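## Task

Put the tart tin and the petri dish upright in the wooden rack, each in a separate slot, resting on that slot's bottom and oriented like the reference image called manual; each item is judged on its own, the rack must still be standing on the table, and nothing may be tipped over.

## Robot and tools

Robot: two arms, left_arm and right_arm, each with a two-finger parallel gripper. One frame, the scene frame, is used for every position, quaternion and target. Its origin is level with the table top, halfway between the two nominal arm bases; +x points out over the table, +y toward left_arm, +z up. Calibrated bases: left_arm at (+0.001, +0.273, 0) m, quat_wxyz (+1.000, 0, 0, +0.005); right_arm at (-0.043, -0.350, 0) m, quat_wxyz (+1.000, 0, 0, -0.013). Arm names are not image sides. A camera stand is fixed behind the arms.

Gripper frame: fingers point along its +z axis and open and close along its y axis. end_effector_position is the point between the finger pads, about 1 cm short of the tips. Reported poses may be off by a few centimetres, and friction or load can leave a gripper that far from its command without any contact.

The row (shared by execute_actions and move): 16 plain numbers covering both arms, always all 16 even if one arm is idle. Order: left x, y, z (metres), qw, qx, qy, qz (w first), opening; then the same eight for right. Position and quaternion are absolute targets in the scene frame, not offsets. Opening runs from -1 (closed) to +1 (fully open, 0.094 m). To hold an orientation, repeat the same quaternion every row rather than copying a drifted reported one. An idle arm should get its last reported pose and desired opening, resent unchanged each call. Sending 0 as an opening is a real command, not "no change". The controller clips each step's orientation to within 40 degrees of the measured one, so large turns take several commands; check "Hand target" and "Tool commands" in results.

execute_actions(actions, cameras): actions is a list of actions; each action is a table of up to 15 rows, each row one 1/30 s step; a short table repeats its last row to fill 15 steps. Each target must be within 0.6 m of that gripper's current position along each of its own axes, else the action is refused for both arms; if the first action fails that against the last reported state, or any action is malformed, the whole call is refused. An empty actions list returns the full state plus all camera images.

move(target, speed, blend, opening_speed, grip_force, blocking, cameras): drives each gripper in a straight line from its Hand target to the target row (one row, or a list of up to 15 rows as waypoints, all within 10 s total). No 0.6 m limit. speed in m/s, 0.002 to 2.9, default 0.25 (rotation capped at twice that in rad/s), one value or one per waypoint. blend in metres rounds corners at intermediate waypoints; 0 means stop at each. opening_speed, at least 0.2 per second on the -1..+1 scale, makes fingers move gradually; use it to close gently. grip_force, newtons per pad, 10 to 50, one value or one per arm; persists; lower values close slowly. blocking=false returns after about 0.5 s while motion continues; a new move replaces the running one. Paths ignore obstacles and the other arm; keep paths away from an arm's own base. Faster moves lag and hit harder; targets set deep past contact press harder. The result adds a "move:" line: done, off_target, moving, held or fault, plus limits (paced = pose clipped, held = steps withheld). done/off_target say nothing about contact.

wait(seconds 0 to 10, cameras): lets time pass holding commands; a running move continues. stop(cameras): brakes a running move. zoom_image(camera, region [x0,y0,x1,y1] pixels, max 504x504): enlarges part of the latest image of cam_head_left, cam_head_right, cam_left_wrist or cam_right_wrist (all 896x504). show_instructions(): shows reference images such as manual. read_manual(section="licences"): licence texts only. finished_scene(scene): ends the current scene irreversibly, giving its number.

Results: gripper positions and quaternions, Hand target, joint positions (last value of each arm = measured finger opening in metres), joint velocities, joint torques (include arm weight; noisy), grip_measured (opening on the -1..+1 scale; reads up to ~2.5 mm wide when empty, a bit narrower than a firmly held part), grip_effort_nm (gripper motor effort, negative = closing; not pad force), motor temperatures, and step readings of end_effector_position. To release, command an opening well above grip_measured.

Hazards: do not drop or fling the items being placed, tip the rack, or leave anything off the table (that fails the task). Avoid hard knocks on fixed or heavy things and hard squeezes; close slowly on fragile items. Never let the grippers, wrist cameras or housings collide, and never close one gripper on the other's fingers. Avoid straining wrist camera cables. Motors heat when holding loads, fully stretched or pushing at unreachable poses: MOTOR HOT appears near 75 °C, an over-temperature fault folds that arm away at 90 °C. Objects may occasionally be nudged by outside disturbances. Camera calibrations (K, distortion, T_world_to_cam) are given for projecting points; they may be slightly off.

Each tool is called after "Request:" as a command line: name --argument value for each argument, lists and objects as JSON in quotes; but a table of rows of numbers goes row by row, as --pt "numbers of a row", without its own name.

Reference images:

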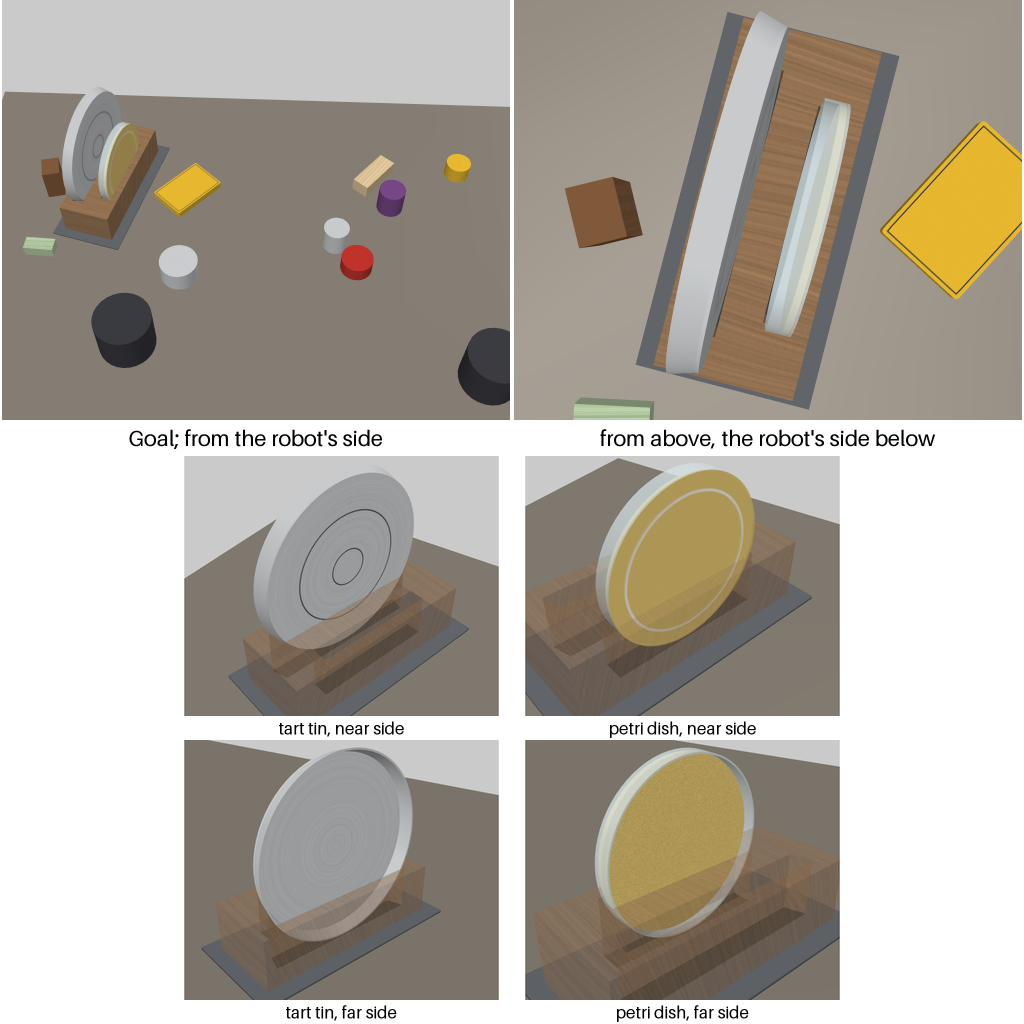

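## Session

Request:
execute_actions --actions '[]'

Request:
zoom_image --camera "cam_head_left" --region '[200, 170, 460, 370]'

Scene clock: 0.00 s.
left_arm: end_effector_position=(+0.3722, +0.2919, +0.2356) grip_measured=+1.000 grip_effort_nm=n/a end_effector_quat_wxyz=(+0.721, -0.049, +0.683, -0.108) | right_arm: end_effector_position=(+0.2942, -0.3486, +0.1902) grip_measured=+1.000 grip_effort_nm=n/a end_effector_quat_wxyz=(+0.731, +0.021, +0.672, -0.120)
Joint positions: left_arm=[0.156 1.161 0.329 0.896 0.242 -0.236 0.094] | right_arm=[0.244 1.313 0.101 1.317 0.409 -0.174 0.094]
Joint velocities: within noise
Joint torques (N m): no reading
Motor temperatures (°C): left_arm=[24 28 30 27 26 24 23] | right_arm=[24 28 31 25 25 25 27]
Heat: left arm: 30 °C; right arm: 31 °C.
Hand target: left_arm +0.3723, +0.2918, +0.2471; +0.732, -0.045, +0.672, -0.107 | right_arm +0.2947, -0.3485, +0.1895; +0.729, +0.020, +0.674, -0.120
Tool commands: left_gripper/opening=+1.0 right_gripper/opening=+1.0
camera_calibration:
cam_left_wrist: T_world_to_cam=[[-0.098719, -0.906385, 0.410757, 0.199047], [-0.524169, -0.303505, -0.795696, 0.506222], [0.845873, -0.293856, -0.445137, -0.0214416], [0, 0, 0, 1]] pos_world=[0.303133, 0.327753, 0.311495]
cam_right_wrist: T_world_to_cam=[[-0.242625, -0.926487, 0.287671, -0.313185], [-0.527037, -0.123073, -0.840883, 0.30494], [0.814472, -0.355633, -0.458433, -0.177982], [0, 0, 0, 1]] pos_world=[0.229689, -0.315928, 0.264921]

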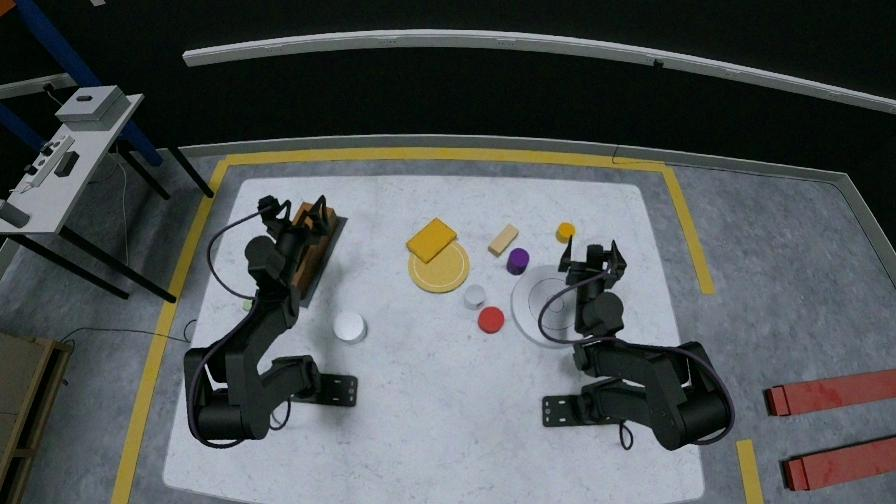

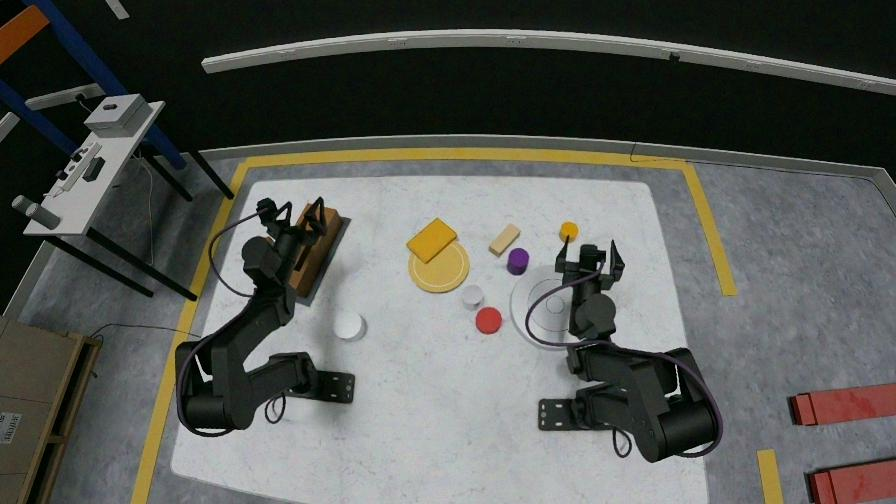

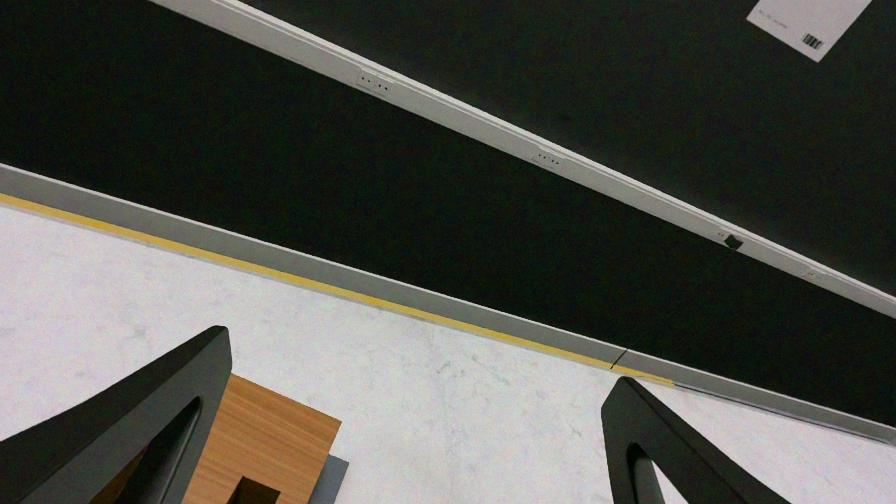

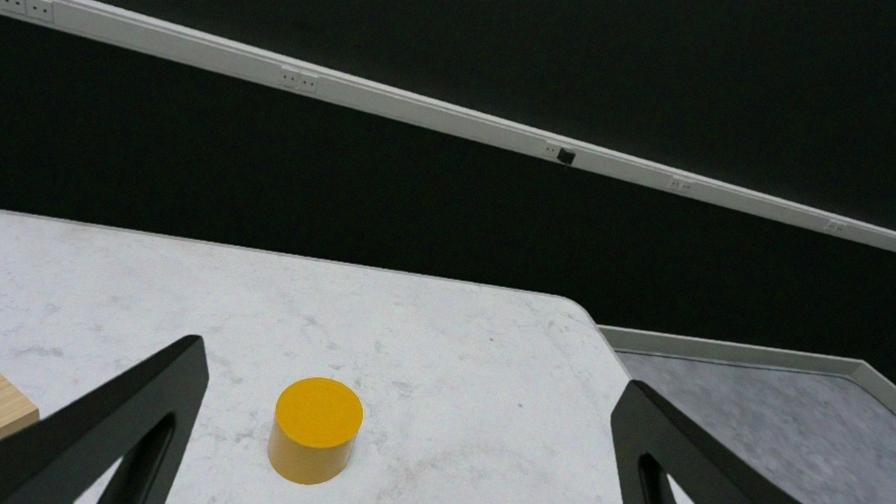

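Scaled by 1.938 from the camera's 896x504 image, which has a finer 1280x720 frame.

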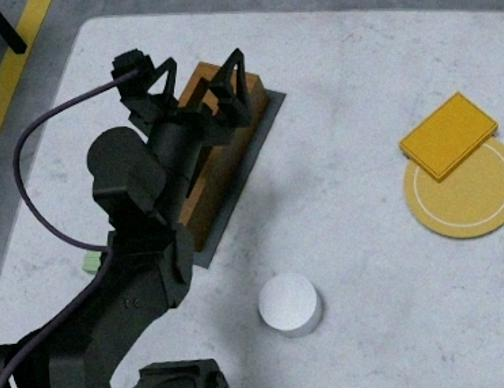

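Request:
move --target '[0.34,0.24,0.32,0.732,-0.045,0.672,-0.107,1,0.28,-0.30,0.28,0.35,0,0.937,0,1]' --speed 0.35 --cameras '["all"]'

Scene clock: 75.07 s.
left_arm: end_effector_position=(+0.3425, +0.2394, +0.2976) grip_measured=+1.000 grip_effort_nm=0.00 end_effector_quat_wxyz=(+0.713, -0.047, +0.691, -0.111) | right_arm: end_effector_position=(+0.2809, -0.2984, +0.2776) grip_measured=+1.000 grip_effort_nm=0.01 end_effector_quat_wxyz=(+0.356, -0.006, +0.934, -0.002)
Joint positions: left_arm=[-0.125 0.828 0.485 0.385 -0.028 -0.221 0.094] | right_arm=[0.272 1.231 1.389 -1.017 0.163 0.173 0.094]
Joint torques (N m): left_arm=[-0.57 -1.91 9.47 2.07 -0.14 0.11] | right_arm=[-0.88 -3.12 8.95 1.45 -0.04 0.08]
Motor temperatures (°C): left_arm=[24 28 31 33 26 24 23] | right_arm=[24 28 32 32 25 25 27]
Heat: left arm: 33 °C; right arm: 32 °C.
Hand target: left_arm +0.3394, +0.2400, +0.3197; +0.732, -0.045, +0.672, -0.107 | right_arm +0.2800, -0.3000, +0.2801; +0.350, +0.000, +0.937, +0.000
Off the commanded pose: left_arm 0.023 m, 3 deg | right_arm 0.003 m, 1 deg.
move: off_target (left_arm)
camera_calibration:
cam_left_wrist: T_world_to_cam=[[-0.0993465, -0.905707, 0.412098, 0.122618], [-0.543161, -0.297643, -0.785102, 0.526053], [0.83373, -0.301833, -0.462375, 0.0270102], [0, 0, 0, 1]] pos_world=[0.275394, 0.275784, 0.374964]
cam_right_wrist: T_world_to_cam=[[0.110397, -0.983893, 0.140595, -0.370548], [-0.985593, -0.126612, -0.11214, 0.303051], [0.128135, -0.126189, -0.983696, 0.297791], [0, 0, 0, 1]] pos_world=[0.301435, -0.288632, 0.379018]

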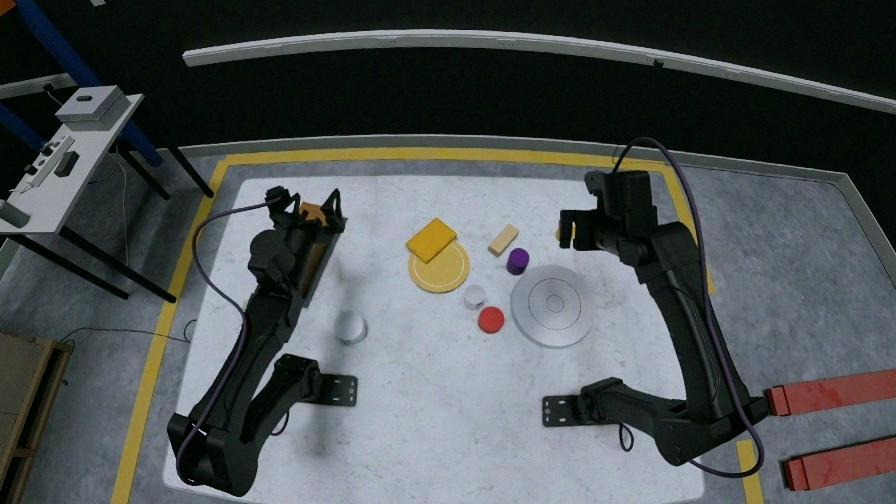

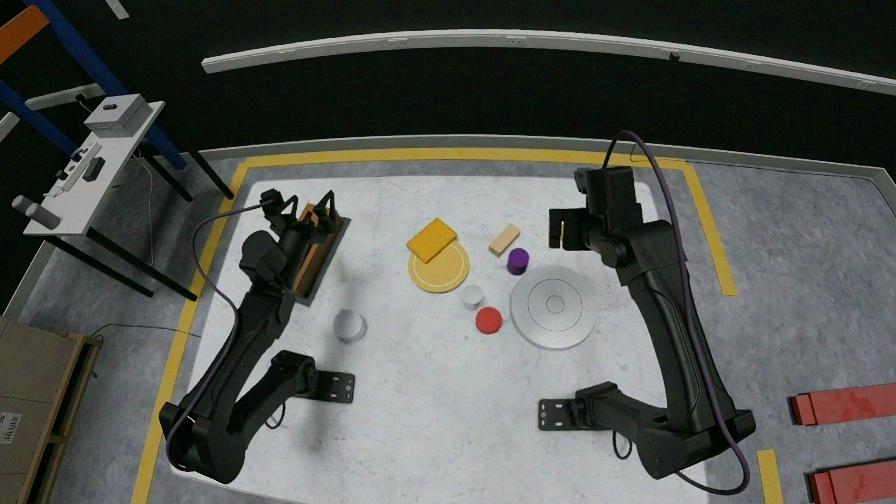

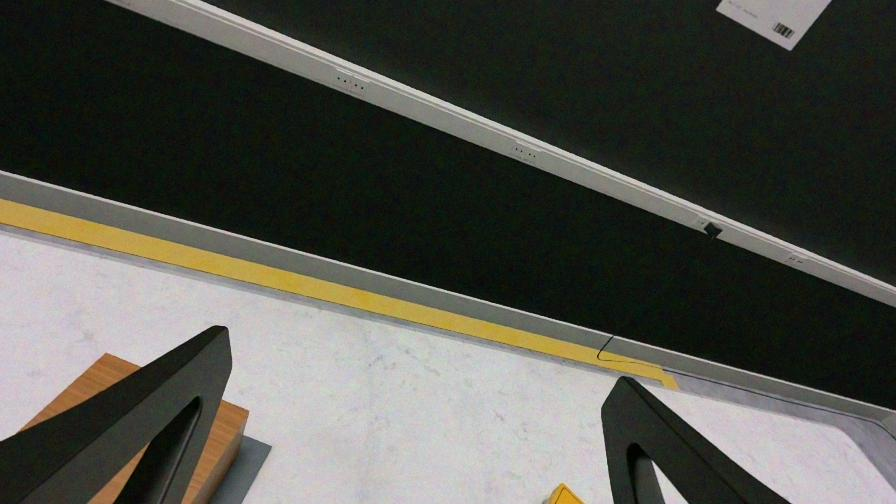

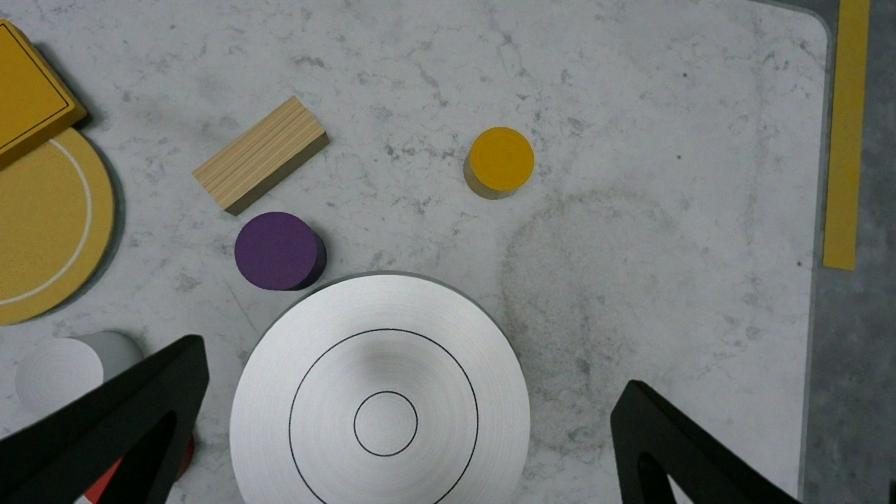

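Request:
move --target '[0.27,0.17,0.09,0.5,0.5,0.5,-0.5,1,0.28,-0.42,0.28,0.35,0,0.937,0,1]' --speed 0.35 --cameras '["all"]'

Scene clock: 156.87 s.
left_arm: end_effector_position=(+0.2768, +0.1733, +0.0991) grip_measured=+1.000 grip_effort_nm=0.00 end_effector_quat_wxyz=(+0.585, +0.432, +0.560, -0.397) | right_arm: end_effector_position=(+0.2810, -0.4202, +0.2774) grip_measured=+1.000 grip_effort_nm=0.01 end_effector_quat_wxyz=(+0.354, +0.001, +0.935, -0.005)
Joint positions: left_arm=[0.303 1.99 0.314 1.524 1.567 0.213 0.094] | right_arm=[-0.298 1.252 1.407 -1.026 -0.202 -0.248 0.094]
Joint torques (N m): left_arm=[-0.66 -2.56 0.81 1.28 0.27 -0.05] | right_arm=[-0.84 -3.23 8.9 1.43 -0.22 -0.07]
Heat: left arm: 36 °C; right arm: 33 °C.
Hand target: left_arm +0.2701, +0.1693, +0.0906; +0.569, +0.421, +0.567, -0.422 | right_arm +0.2800, -0.4200, +0.2799; +0.350, +0.000, +0.937, +0.000
Off the commanded pose: left_arm 0.012 m, 18 deg | right_arm 0.003 m, 1 deg.
joint sent to its limit (left arm) — joint 5 (wrist yaw), upper limit. The joint targets are off in orientation, not in position.
move: off_target (left_arm)
camera_calibration:
cam_left_wrist: T_world_to_cam=[[-0.941645, -0.305241, 0.141892, 0.294085], [-0.281859, 0.484567, -0.828101, 0.111156], [0.184014, -0.81977, -0.542324, 0.247602], [0, 0, 0, 1]] pos_world=[0.262692, 0.238881, 0.184601]
cam_right_wrist: T_world_to_cam=[[0.096098, -0.985362, 0.140807, -0.486914], [-0.987877, -0.111742, -0.107761, 0.293402], [0.121918, -0.128745, -0.984155, 0.283014], [0, 0, 0, 1]] pos_world=[0.302132, -0.410564, 0.378708]

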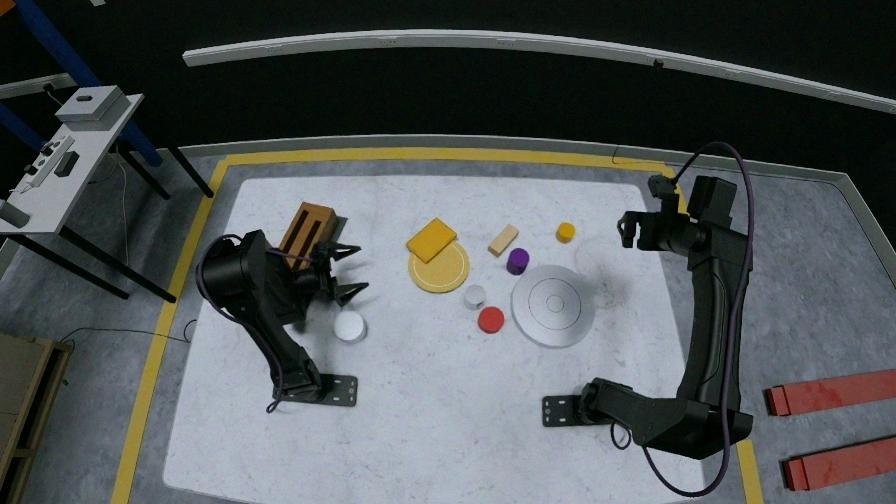

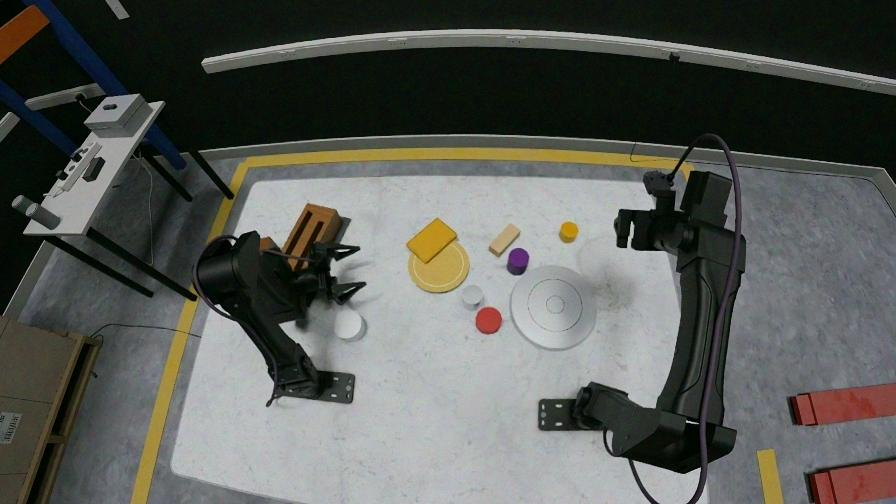

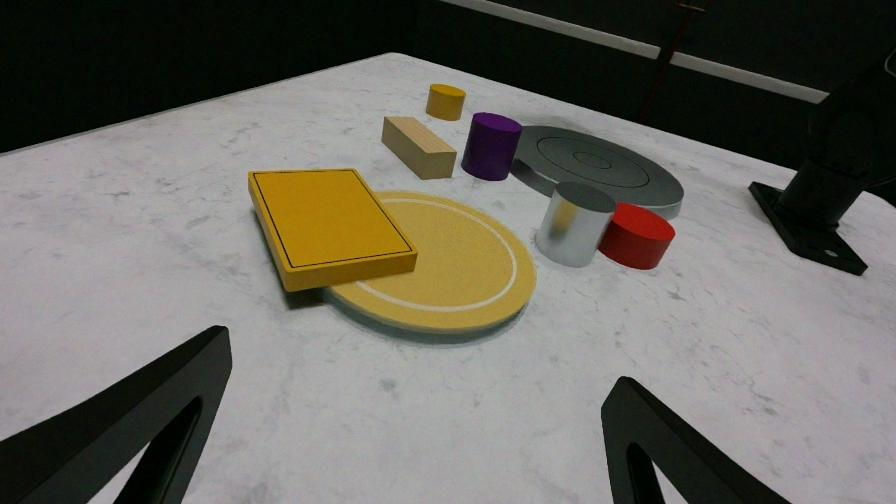

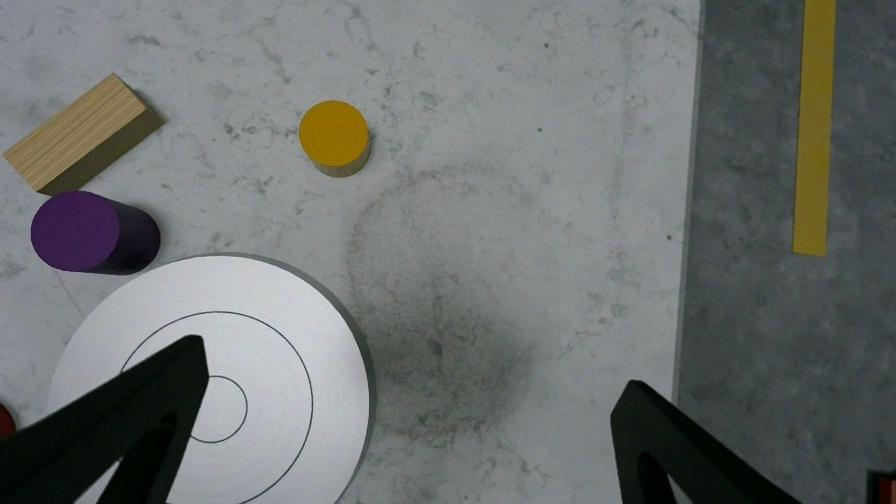

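Request:
zoom_image --camera "cam_left_wrist" --region '[230, 150, 560, 350]'

Request:
zoom_image --camera "cam_left_wrist" --region '[490, 100, 710, 230]'

Scaled by 1.527 from the camera's 896x504 image, which has a finer 1280x720 frame.

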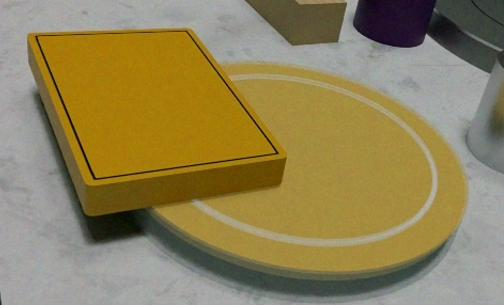

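Scaled by 2.291 from the camera's 896x504 image, which has a finer 1280x720 frame.

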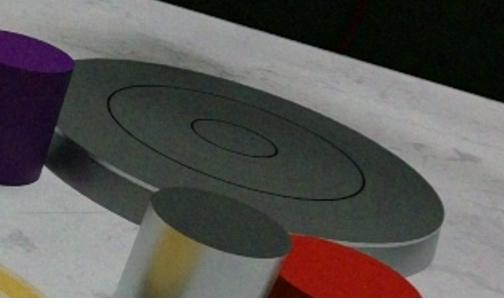

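Request:
move --pt "0.27 0.1 0.22 0.17 0.69 0.69 -0.17 0.4 0.22 -0.45 0.25 0 0.707 0.707 0 0.4" --pt "0.23 -0.15 0.2 0 0.707 0.707 0 0.4 0.22 -0.47 0.2 0 0.707 0.707 0 0.4" --speed 0.35 --blend 0.04 --cameras '["all"]'

Scene clock: 268.00 s.
left_arm: end_effector_position=(+0.2320, -0.1492, +0.1977) grip_measured=+0.403 grip_effort_nm=-0.14 end_effector_quat_wxyz=(+0.130, +0.697, +0.704, -0.044) | right_arm: end_effector_position=(+0.2262, -0.4718, +0.2066) grip_measured=+0.401 grip_effort_nm=-0.07 end_effector_quat_wxyz=(+0.039, +0.706, +0.707, +0.011)
Joint positions: left_arm=[-1.079 2.271 2.52 -1.544 0.01 0.49 0.066] | right_arm=[-0.397 1.625 1.683 -1.549 0.007 1.145 0.066]
Joint torques (N m): left_arm=[-0.64 -10.25 7.31 0.76 -0.04 0.01] | right_arm=[-0.76 -6.13 5.27 0.27 -0.11 -0.05]
Heat: left arm: 32 °C; right arm: 34 °C.
Hand target: left_arm +0.2299, -0.1496, +0.1994; +0.130, +0.700, +0.701, -0.040 | right_arm +0.2200, -0.4699, +0.1998; +0.016, +0.707, +0.707, +0.006
Off the commanded pose: left_arm 0.003 m, 16 deg | right_arm 0.009 m, 5 deg.
joint sent to its limit (left arm) — joint 4 (wrist pitch), lower limit. The joint targets are off in orientation, not in position.
joint sent to its limit (right arm) — joint 4 (wrist pitch), lower limit. The joint targets still meet the commanded pose.
move: off_target (left_arm, right_arm); limits=paced
camera_calibration:
cam_left_wrist: T_world_to_cam=[[-0.973304, -0.22035, -0.0642323, 0.200182], [-0.22937, 0.923666, 0.30697, 0.165436], [-0.0083116, 0.313508, -0.949549, 0.339201], [0, 0, 0, 1]] pos_world=[0.235604, -0.21504, 0.284162]
cam_right_wrist: T_world_to_cam=[[-0.985624, -0.16599, -0.0315044, 0.144275], [-0.157265, 0.8332, 0.530137, 0.351957], [-0.0617479, 0.52747, -0.847327, 0.536199], [0, 0, 0, 1]] pos_world=[0.230661, -0.552131, 0.272296]

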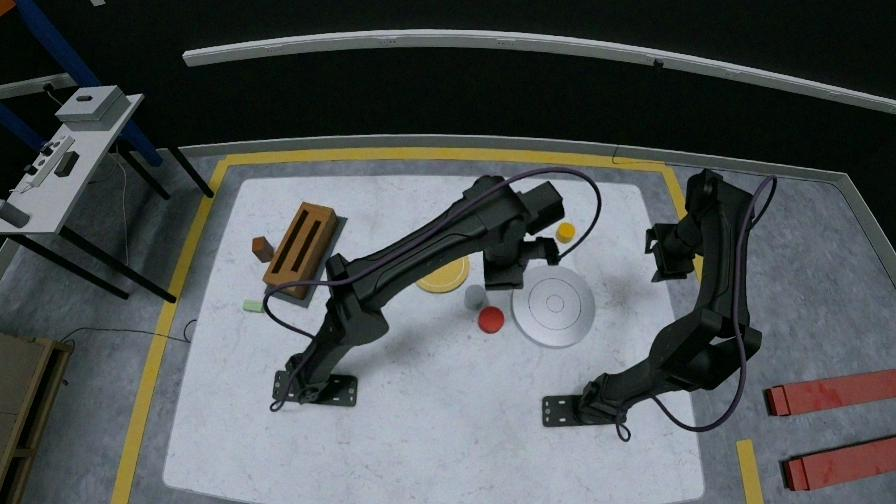

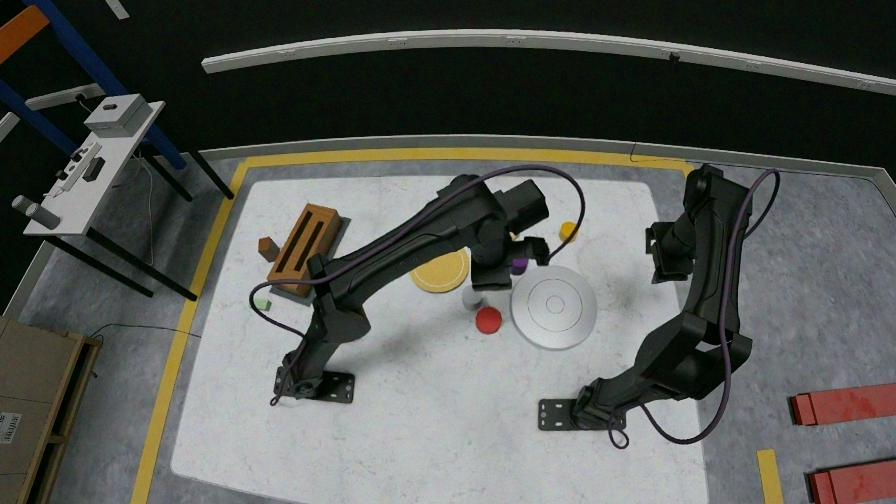

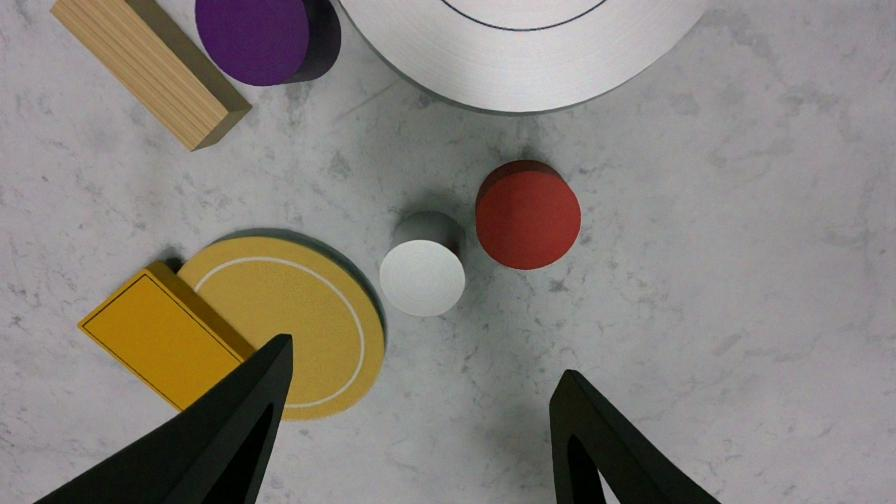

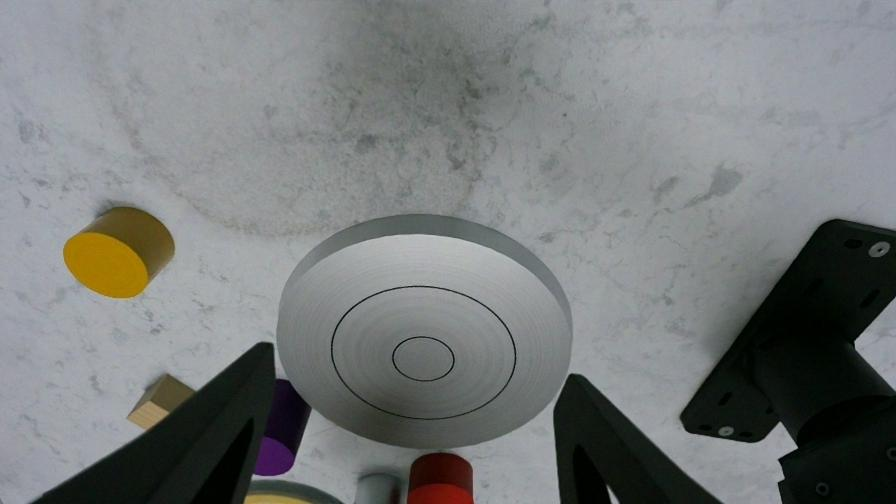

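Request:
move --pt "0.25 0.1 0.22 0 0.707 0.707 0 0.4 0.25 -0.40 0.2 0 0 1 0 0.4" --pt "0.25 0.13 0.22 0 0.707 0.707 0 0.4 0.33 -0.215 0.14 0 0 1 0 0.7" --speed 0.35 --blend 0.04 --cameras '["cam_right_wrist","cam_head_right"]'

Scene clock: 313.30 s.
left_arm: end_effector_position=(+0.2566, +0.1235, +0.2115) grip_measured=+0.403 grip_effort_nm=-0.14 end_effector_quat_wxyz=(+0.049, +0.704, +0.708, +0.010) | right_arm: end_effector_position=(+0.3272, -0.2133, +0.1421) grip_measured=+0.698 grip_effort_nm=0.09 end_effector_quat_wxyz=(+0.005, -0.007, +1.000, +0.002)
Joint positions: left_arm=[-0.539 1.612 1.688 -1.546 0.005 1.036 0.066] | right_arm=[0.379 2.055 1.976 -1.48 -0.001 0.338 0.08]
Joint torques (N m): left_arm=[0.49 -8.44 4.6 0.5 -0.04 0.09] | right_arm=[-0.65 -10.04 8.02 0.22 -0.03 0.1]
Motor temperatures (°C): left_arm=[24 31 32 30 26 24 23] | right_arm=[24 28 33 27 25 25 26]
Heat: left arm: 32 °C; right arm: 33 °C.
Hand target: left_arm +0.2502, +0.1298, +0.2190; +0.055, +0.706, +0.706, +0.014 | right_arm +0.3299, -0.2150, +0.1400; +0.000, +0.000, +1.000, +0.000
Off the commanded pose: left_arm 0.013 m, 6 deg | right_arm 0.004 m, 1 deg.
joint sent to its limit (left arm) — joint 4 (wrist pitch), lower limit. The joint targets are off in orientation, not in position.
move: off_target (left_arm)
camera_calibration:
cam_right_wrist: T_world_to_cam=[[0.177401, -0.983732, 0.0282751, -0.278814], [-0.815975, -0.130964, 0.563057, 0.19183], [-0.550194, -0.122958, -0.825934, 0.369503], [0, 0, 0, 1]] pos_world=[0.409289, -0.203721, 0.205058]
Images, in order (width x height): cam_head_right 896x504, cam_right_wrist 896x504.

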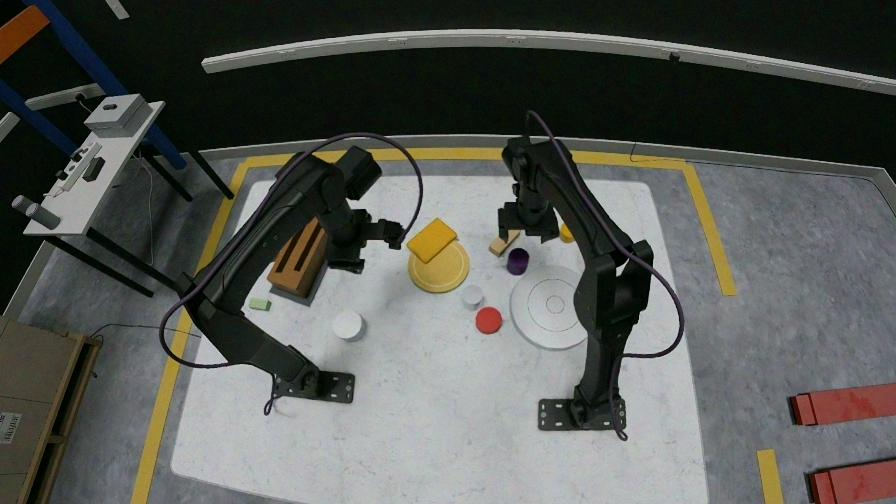

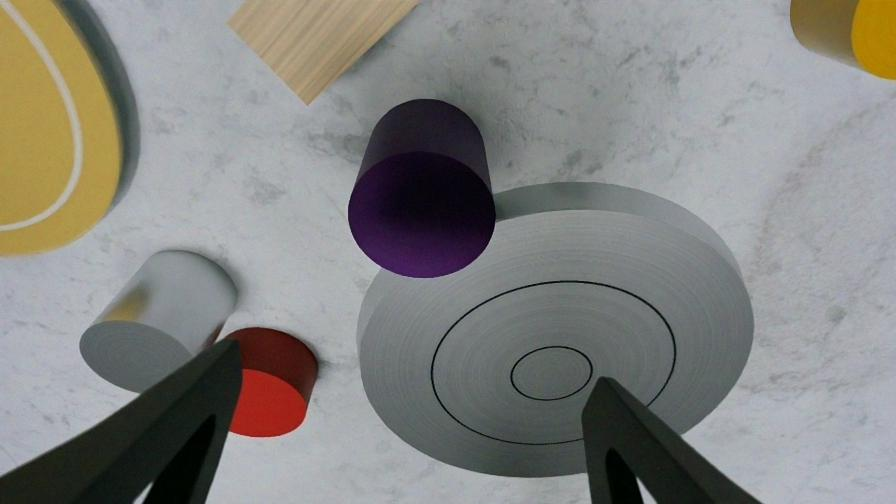

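Request:
move --pt "0.25 0.13 0.22 0.055 0.706 0.706 0.014 0.4 0.332 -0.212 0.045 0 0 1 0 0.6" --pt "0.25 0.13 0.22 0.055 0.706 0.706 0.014 0.4 0.332 -0.212 0.045 0 0 1 0 0.02" --pt "0.25 0.13 0.22 0.055 0.706 0.706 0.014 0.4 0.33 -0.213 0.14 0 0 1 0 0.02" --pt "0.25 0.13 0.22 0.055 0.706 0.706 0.014 0.4 0.45 -0.43 0.14 0 0 1 0 0.02" --pt "0.25 0.13 0.22 0.055 0.706 0.706 0.014 0.4 0.45 -0.43 0.047 0 0 1 0 0.02" --pt "0.25 0.13 0.22 0.055 0.706 0.706 0.014 0.4 0.45 -0.43 0.047 0 0 1 0 0.6" --speed '[0.15,0.15,0.3,0.3,0.12,0.1]' --cameras '["cam_right_wrist"]'

Request:
move --pt "0.25 0.13 0.22 0.055 0.706 0.706 0.014 0.4 0.45 -0.43 0.16 0 0 1 0 0.6" --pt "0.25 0.1 0.2 0.055 0.706 0.706 0.014 0.4 0.25 -0.47 0.12 0 0.707 0.707 0 0.4" --speed 0.3 --blend 0.03 --cameras '["cam_head_right","cam_right_wrist"]'

Scene clock: 341.87 s.
left_arm: end_effector_position=(+0.2566, +0.1235, +0.2115) grip_measured=+0.403 grip_effort_nm=-0.14 end_effector_quat_wxyz=(+0.049, +0.705, +0.708, +0.010) | right_arm: end_effector_position=(+0.4483, -0.4322, +0.0592) grip_measured=+0.598 grip_effort_nm=0.09 end_effector_quat_wxyz=(+0.010, +0.006, +1.000, -0.001)
Joint positions: left_arm=[-0.539 1.612 1.688 -1.546 0.005 1.037 0.066] | right_arm=[-0.141 2.606 2.591 -1.535 -0.002 -0.157 0.075]
Joint torques (N m): left_arm=[0.51 -8.57 4.67 0.5 -0.03 0.08] | right_arm=[0.55 -12.74 8.09 0.33 -0.01 -0.06]
Heat: left arm: 31 °C; right arm: 33 °C.
Hand target: left_arm +0.2502, +0.1298, +0.2196; +0.056, +0.706, +0.706, +0.014 | right_arm +0.4497, -0.4299, +0.0472; +0.001, +0.000, +1.000, +0.000
Off the commanded pose: left_arm 0.013 m, 1 deg | right_arm 0.013 m, 1 deg.
joint sent to its limit (left arm) — joint 4 (wrist pitch), lower limit. The joint targets still meet the commanded pose.
move: off_target (left_arm, right_arm); target 2's new opening was sent with right_arm's hand 0.011 m and 1 deg from that target; target 6's new opening was sent with right_arm's hand 0.013 m and 1 deg from that target
camera_calibration:
cam_right_wrist: T_world_to_cam=[[0.152132, -0.987703, 0.0360269, -0.504112], [-0.824841, -0.106797, 0.555187, 0.323582], [-0.544512, -0.114178, -0.830945, 0.342335], [0, 0, 0, 1]] pos_world=[0.530001, -0.424269, 0.122974]
Images, in order (width x height): cam_right_wrist 896x504.

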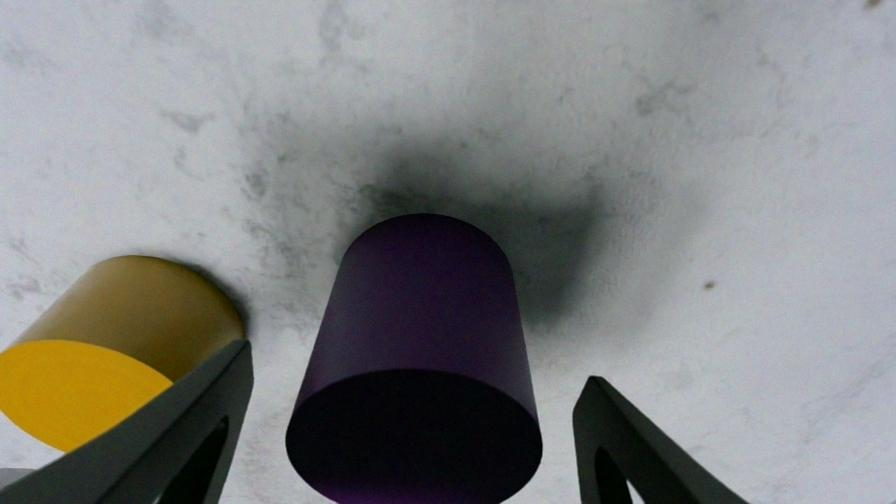

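Scene clock: 346.17 s.
left_arm: end_effector_position=(+0.2507, +0.1009, +0.2021) grip_measured=+0.403 grip_effort_nm=-0.14 end_effector_quat_wxyz=(+0.058, +0.706, +0.705, +0.012) | right_arm: end_effector_position=(+0.2514, -0.4688, +0.1149) grip_measured=+0.401 grip_effort_nm=-0.07 end_effector_quat_wxyz=(-0.012, +0.702, +0.712, -0.004)
Joint positions: left_arm=[-0.618 1.612 1.647 -1.488 -0.003 0.965 0.066] | right_arm=[-0.36 1.769 1.481 -1.309 -0.002 1.17 0.066]
Joint torques (N m): left_arm=[-0.57 -5.48 4.68 0.73 -0.06 -0.1] | right_arm=[-0.47 -11.37 5.14 0.42 -0.02 0.11]
Heat: left arm: 31 °C; right arm: 33 °C.
Hand target: left_arm +0.2501, +0.1000, +0.2000; +0.055, +0.706, +0.706, +0.014 | right_arm +0.2500, -0.4700, +0.1199; +0.000, +0.707, +0.707, +0.000
Off the commanded pose: left_arm 0.002 m, 0 deg | right_arm 0.005 m, 2 deg.
move: done
camera_calibration:
cam_right_wrist: T_world_to_cam=[[-0.98257, -0.178393, 0.0522697, 0.150544], [-0.114849, 0.803659, 0.583902, 0.371344], [-0.146171, 0.567721, -0.81014, 0.494393], [0, 0, 0, 1]] pos_world=[0.262835, -0.552255, 0.17583]
Images, in order (width x height): cam_head_right 896x504, cam_right_wrist 896x504.

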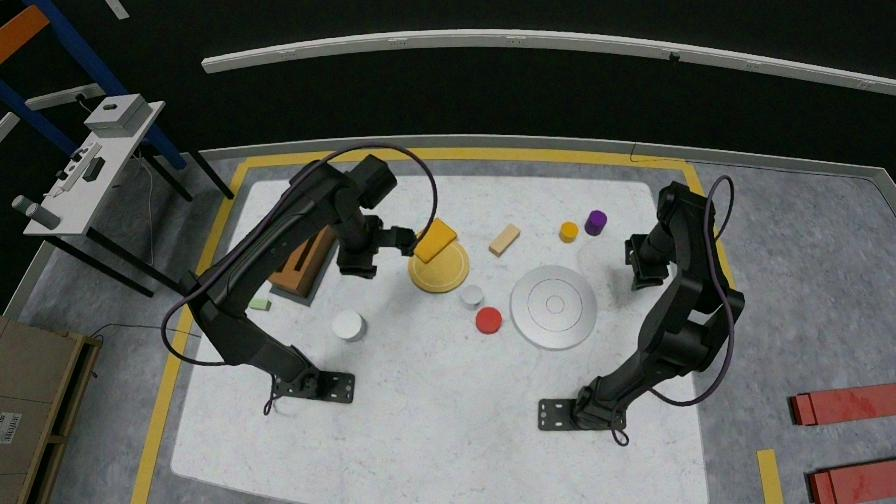

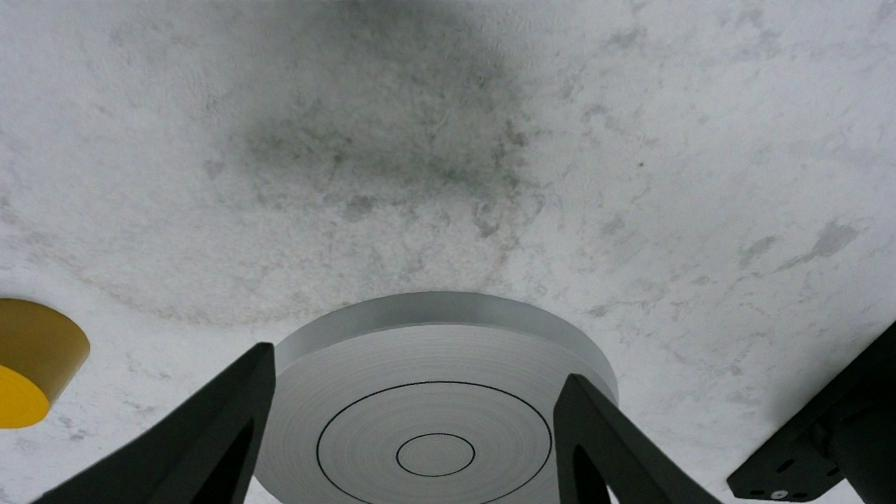

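Request:
move --pt "0.22 -0.13 0.15 0 0.707 0.707 0 0.4 0.222 -0.465 0.06 0 0.707 0.707 0 0.4" --pt "0.21 -0.185 0.07 0 0.707 0.707 0 0.4 0.222 -0.455 0.03 0 0.707 0.707 0 0.4" --speed 0.2 --blend 0.02 --cameras '["all"]'

Scene clock: 358.87 s.
left_arm: end_effector_position=(+0.2127, -0.1832, +0.0681) grip_measured=+0.403 grip_effort_nm=-0.14 end_effector_quat_wxyz=(+0.024, +0.709, +0.705, -0.003) | right_arm: end_effector_position=(+0.2221, -0.4571, +0.0316) grip_measured=+0.401 grip_effort_nm=-0.07 end_effector_quat_wxyz=(-0.003, +0.706, +0.708, +0.000)
Joint positions: left_arm=[-1.153 2.608 2.631 -1.547 -0.011 0.435 0.066] | right_arm=[-0.361 1.702 1.062 -0.936 -0.002 1.181 0.066]
Joint torques (N m): left_arm=[-0.17 -12.4 7.36 0.39 0.11 -0.06] | right_arm=[0.75 -8.1 4.81 0.48 -0.01 0.11]
Heat: left arm: 31 °C; right arm: 32 °C.
Hand target: left_arm +0.2099, -0.1846, +0.0698; +0.022, +0.707, +0.707, -0.008 | right_arm +0.2219, -0.4550, +0.0300; +0.000, +0.707, +0.707, +0.000
Off the commanded pose: left_arm 0.004 m, 3 deg | right_arm 0.003 m, 0 deg.
joint sent to its limit (left arm) — joint 4 (wrist pitch), lower limit. The joint targets are off in orientation, not in position.
move: off_target (left_arm)
camera_calibration:
cam_left_wrist: T_world_to_cam=[[-0.980424, -0.196039, -0.0183463, 0.168422], [-0.177683, 0.840764, 0.511415, 0.192124], [-0.0848324, 0.504664, -0.859138, 0.271699], [0, 0, 0, 1]] pos_world=[0.222311, -0.26563, 0.138262]
cam_right_wrist: T_world_to_cam=[[-0.985474, -0.16632, 0.0343214, 0.134944], [-0.116641, 0.809776, 0.575028, 0.410726], [-0.123431, 0.562672, -0.817413, 0.408789], [0, 0, 0, 1]] pos_world=[0.231348, -0.540166, 0.0933392]

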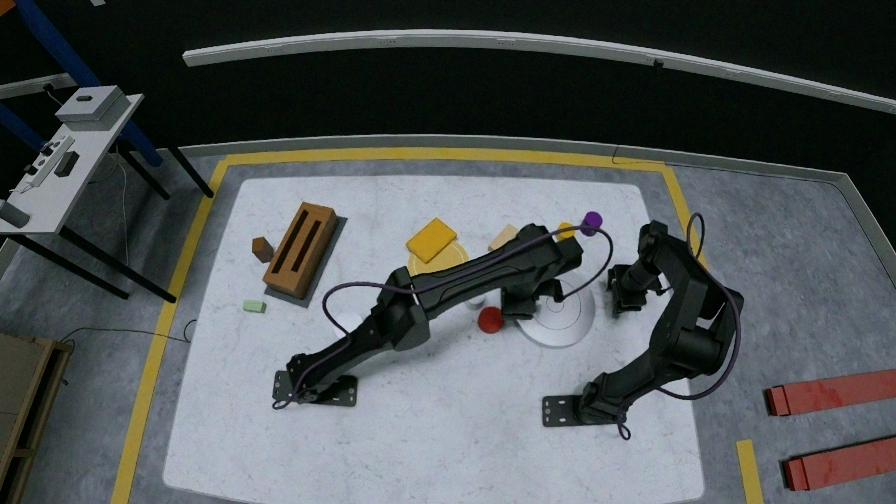

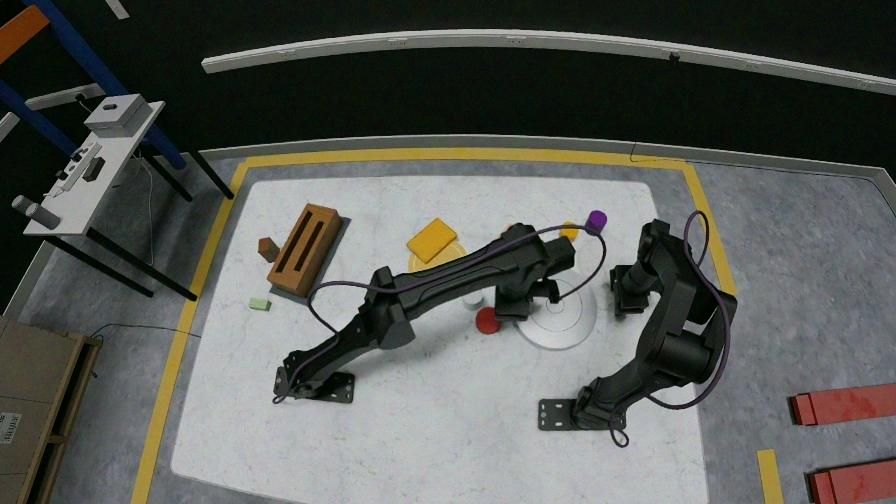

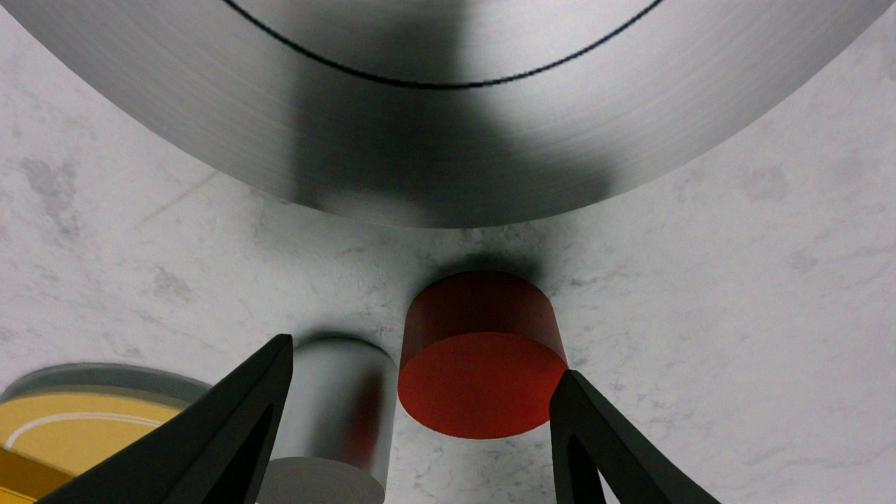

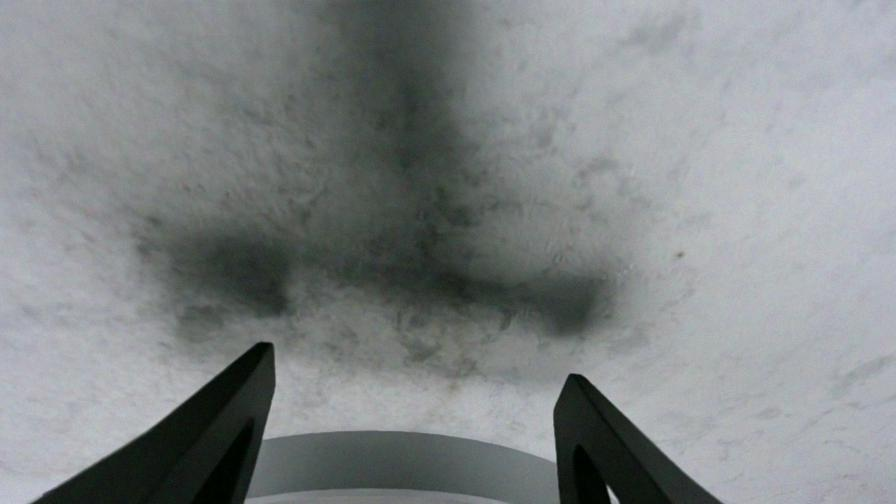

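Request:
move --pt "0.195 -0.172 0.07 0 0.707 0.707 0 0.28 0.222 -0.46 0.05 0 0.707 0.707 0 0.4" --pt "0.195 -0.172 0.02 0 0.707 0.707 0 0.28 0.222 -0.46 0.05 0 0.707 0.707 0 0.4" --pt "0.195 -0.172 0.02 0 0.707 0.707 0 -0.1 0.222 -0.46 0.05 0 0.707 0.707 0 0.4" --pt "0.195 -0.172 0.12 0 0.707 0.707 0 -0.1 0.222 -0.46 0.05 0 0.707 0.707 0 0.4" --speed '[0.1,0.08,0.1,0.15]' --cameras '["cam_left_wrist"]'

Scene clock: 387.43 s.
left_arm: end_effector_position=(+0.1922, -0.1746, +0.0912) grip_measured=-0.097 grip_effort_nm=-0.14 end_effector_quat_wxyz=(+0.019, +0.710, +0.703, -0.012) | right_arm: end_effector_position=(+0.2199, -0.4562, +0.0382) grip_measured=+0.401 grip_effort_nm=-0.07 end_effector_quat_wxyz=(-0.012, +0.705, +0.709, -0.004)
Joint positions: left_arm=[-1.177 2.5 2.52 -1.546 0.008 0.414 0.042] | right_arm=[-0.361 1.702 1.09 -0.984 -0.002 1.178 0.066]
Joint torques (N m): left_arm=[0.42 -17.06 5.9 0.4 -0.08 -0.08] | right_arm=[-0.9 -10.03 7.46 0.05 -0.02 -0.03]
Heat: left arm: 34 °C; right arm: 32 °C.
Hand target: left_arm +0.1946, -0.1715, +0.1187; +0.042, +0.706, +0.707, -0.017 | right_arm +0.2219, -0.4599, +0.0497; +0.000, +0.707, +0.707, +0.000
Off the commanded pose: left_arm 0.029 m, 3 deg | right_arm 0.013 m, 1 deg.
joint sent to its limit (left arm) — joint 4 (wrist pitch), lower limit. The joint targets are off in orientation, not in position.
move: off_target (left_arm, right_arm)
camera_calibration:
cam_left_wrist: T_world_to_cam=[[-0.98136, -0.192166, 0.00235058, 0.149396], [-0.164217, 0.844859, 0.509162, 0.16775], [-0.0998294, 0.499285, -0.860668, 0.287599], [0, 0, 0, 1]] pos_world=[0.202869, -0.25661, 0.161764]
Images, in order (width x height): cam_left_wrist 896x504.

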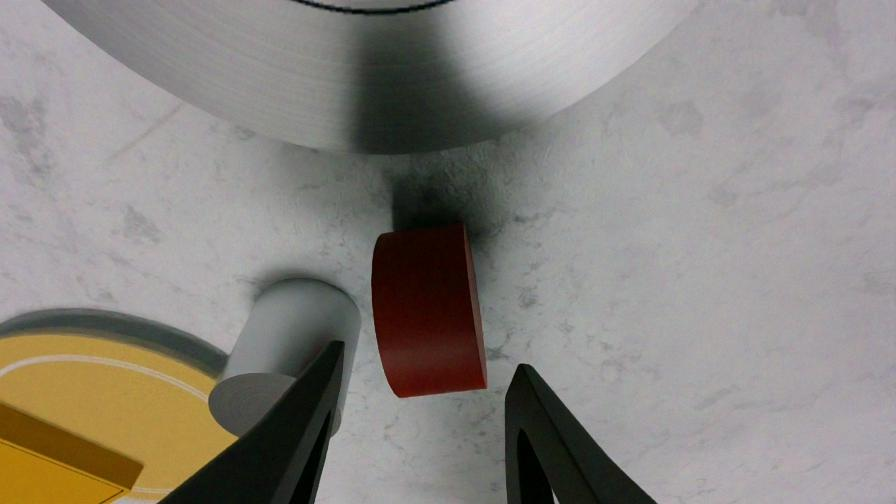

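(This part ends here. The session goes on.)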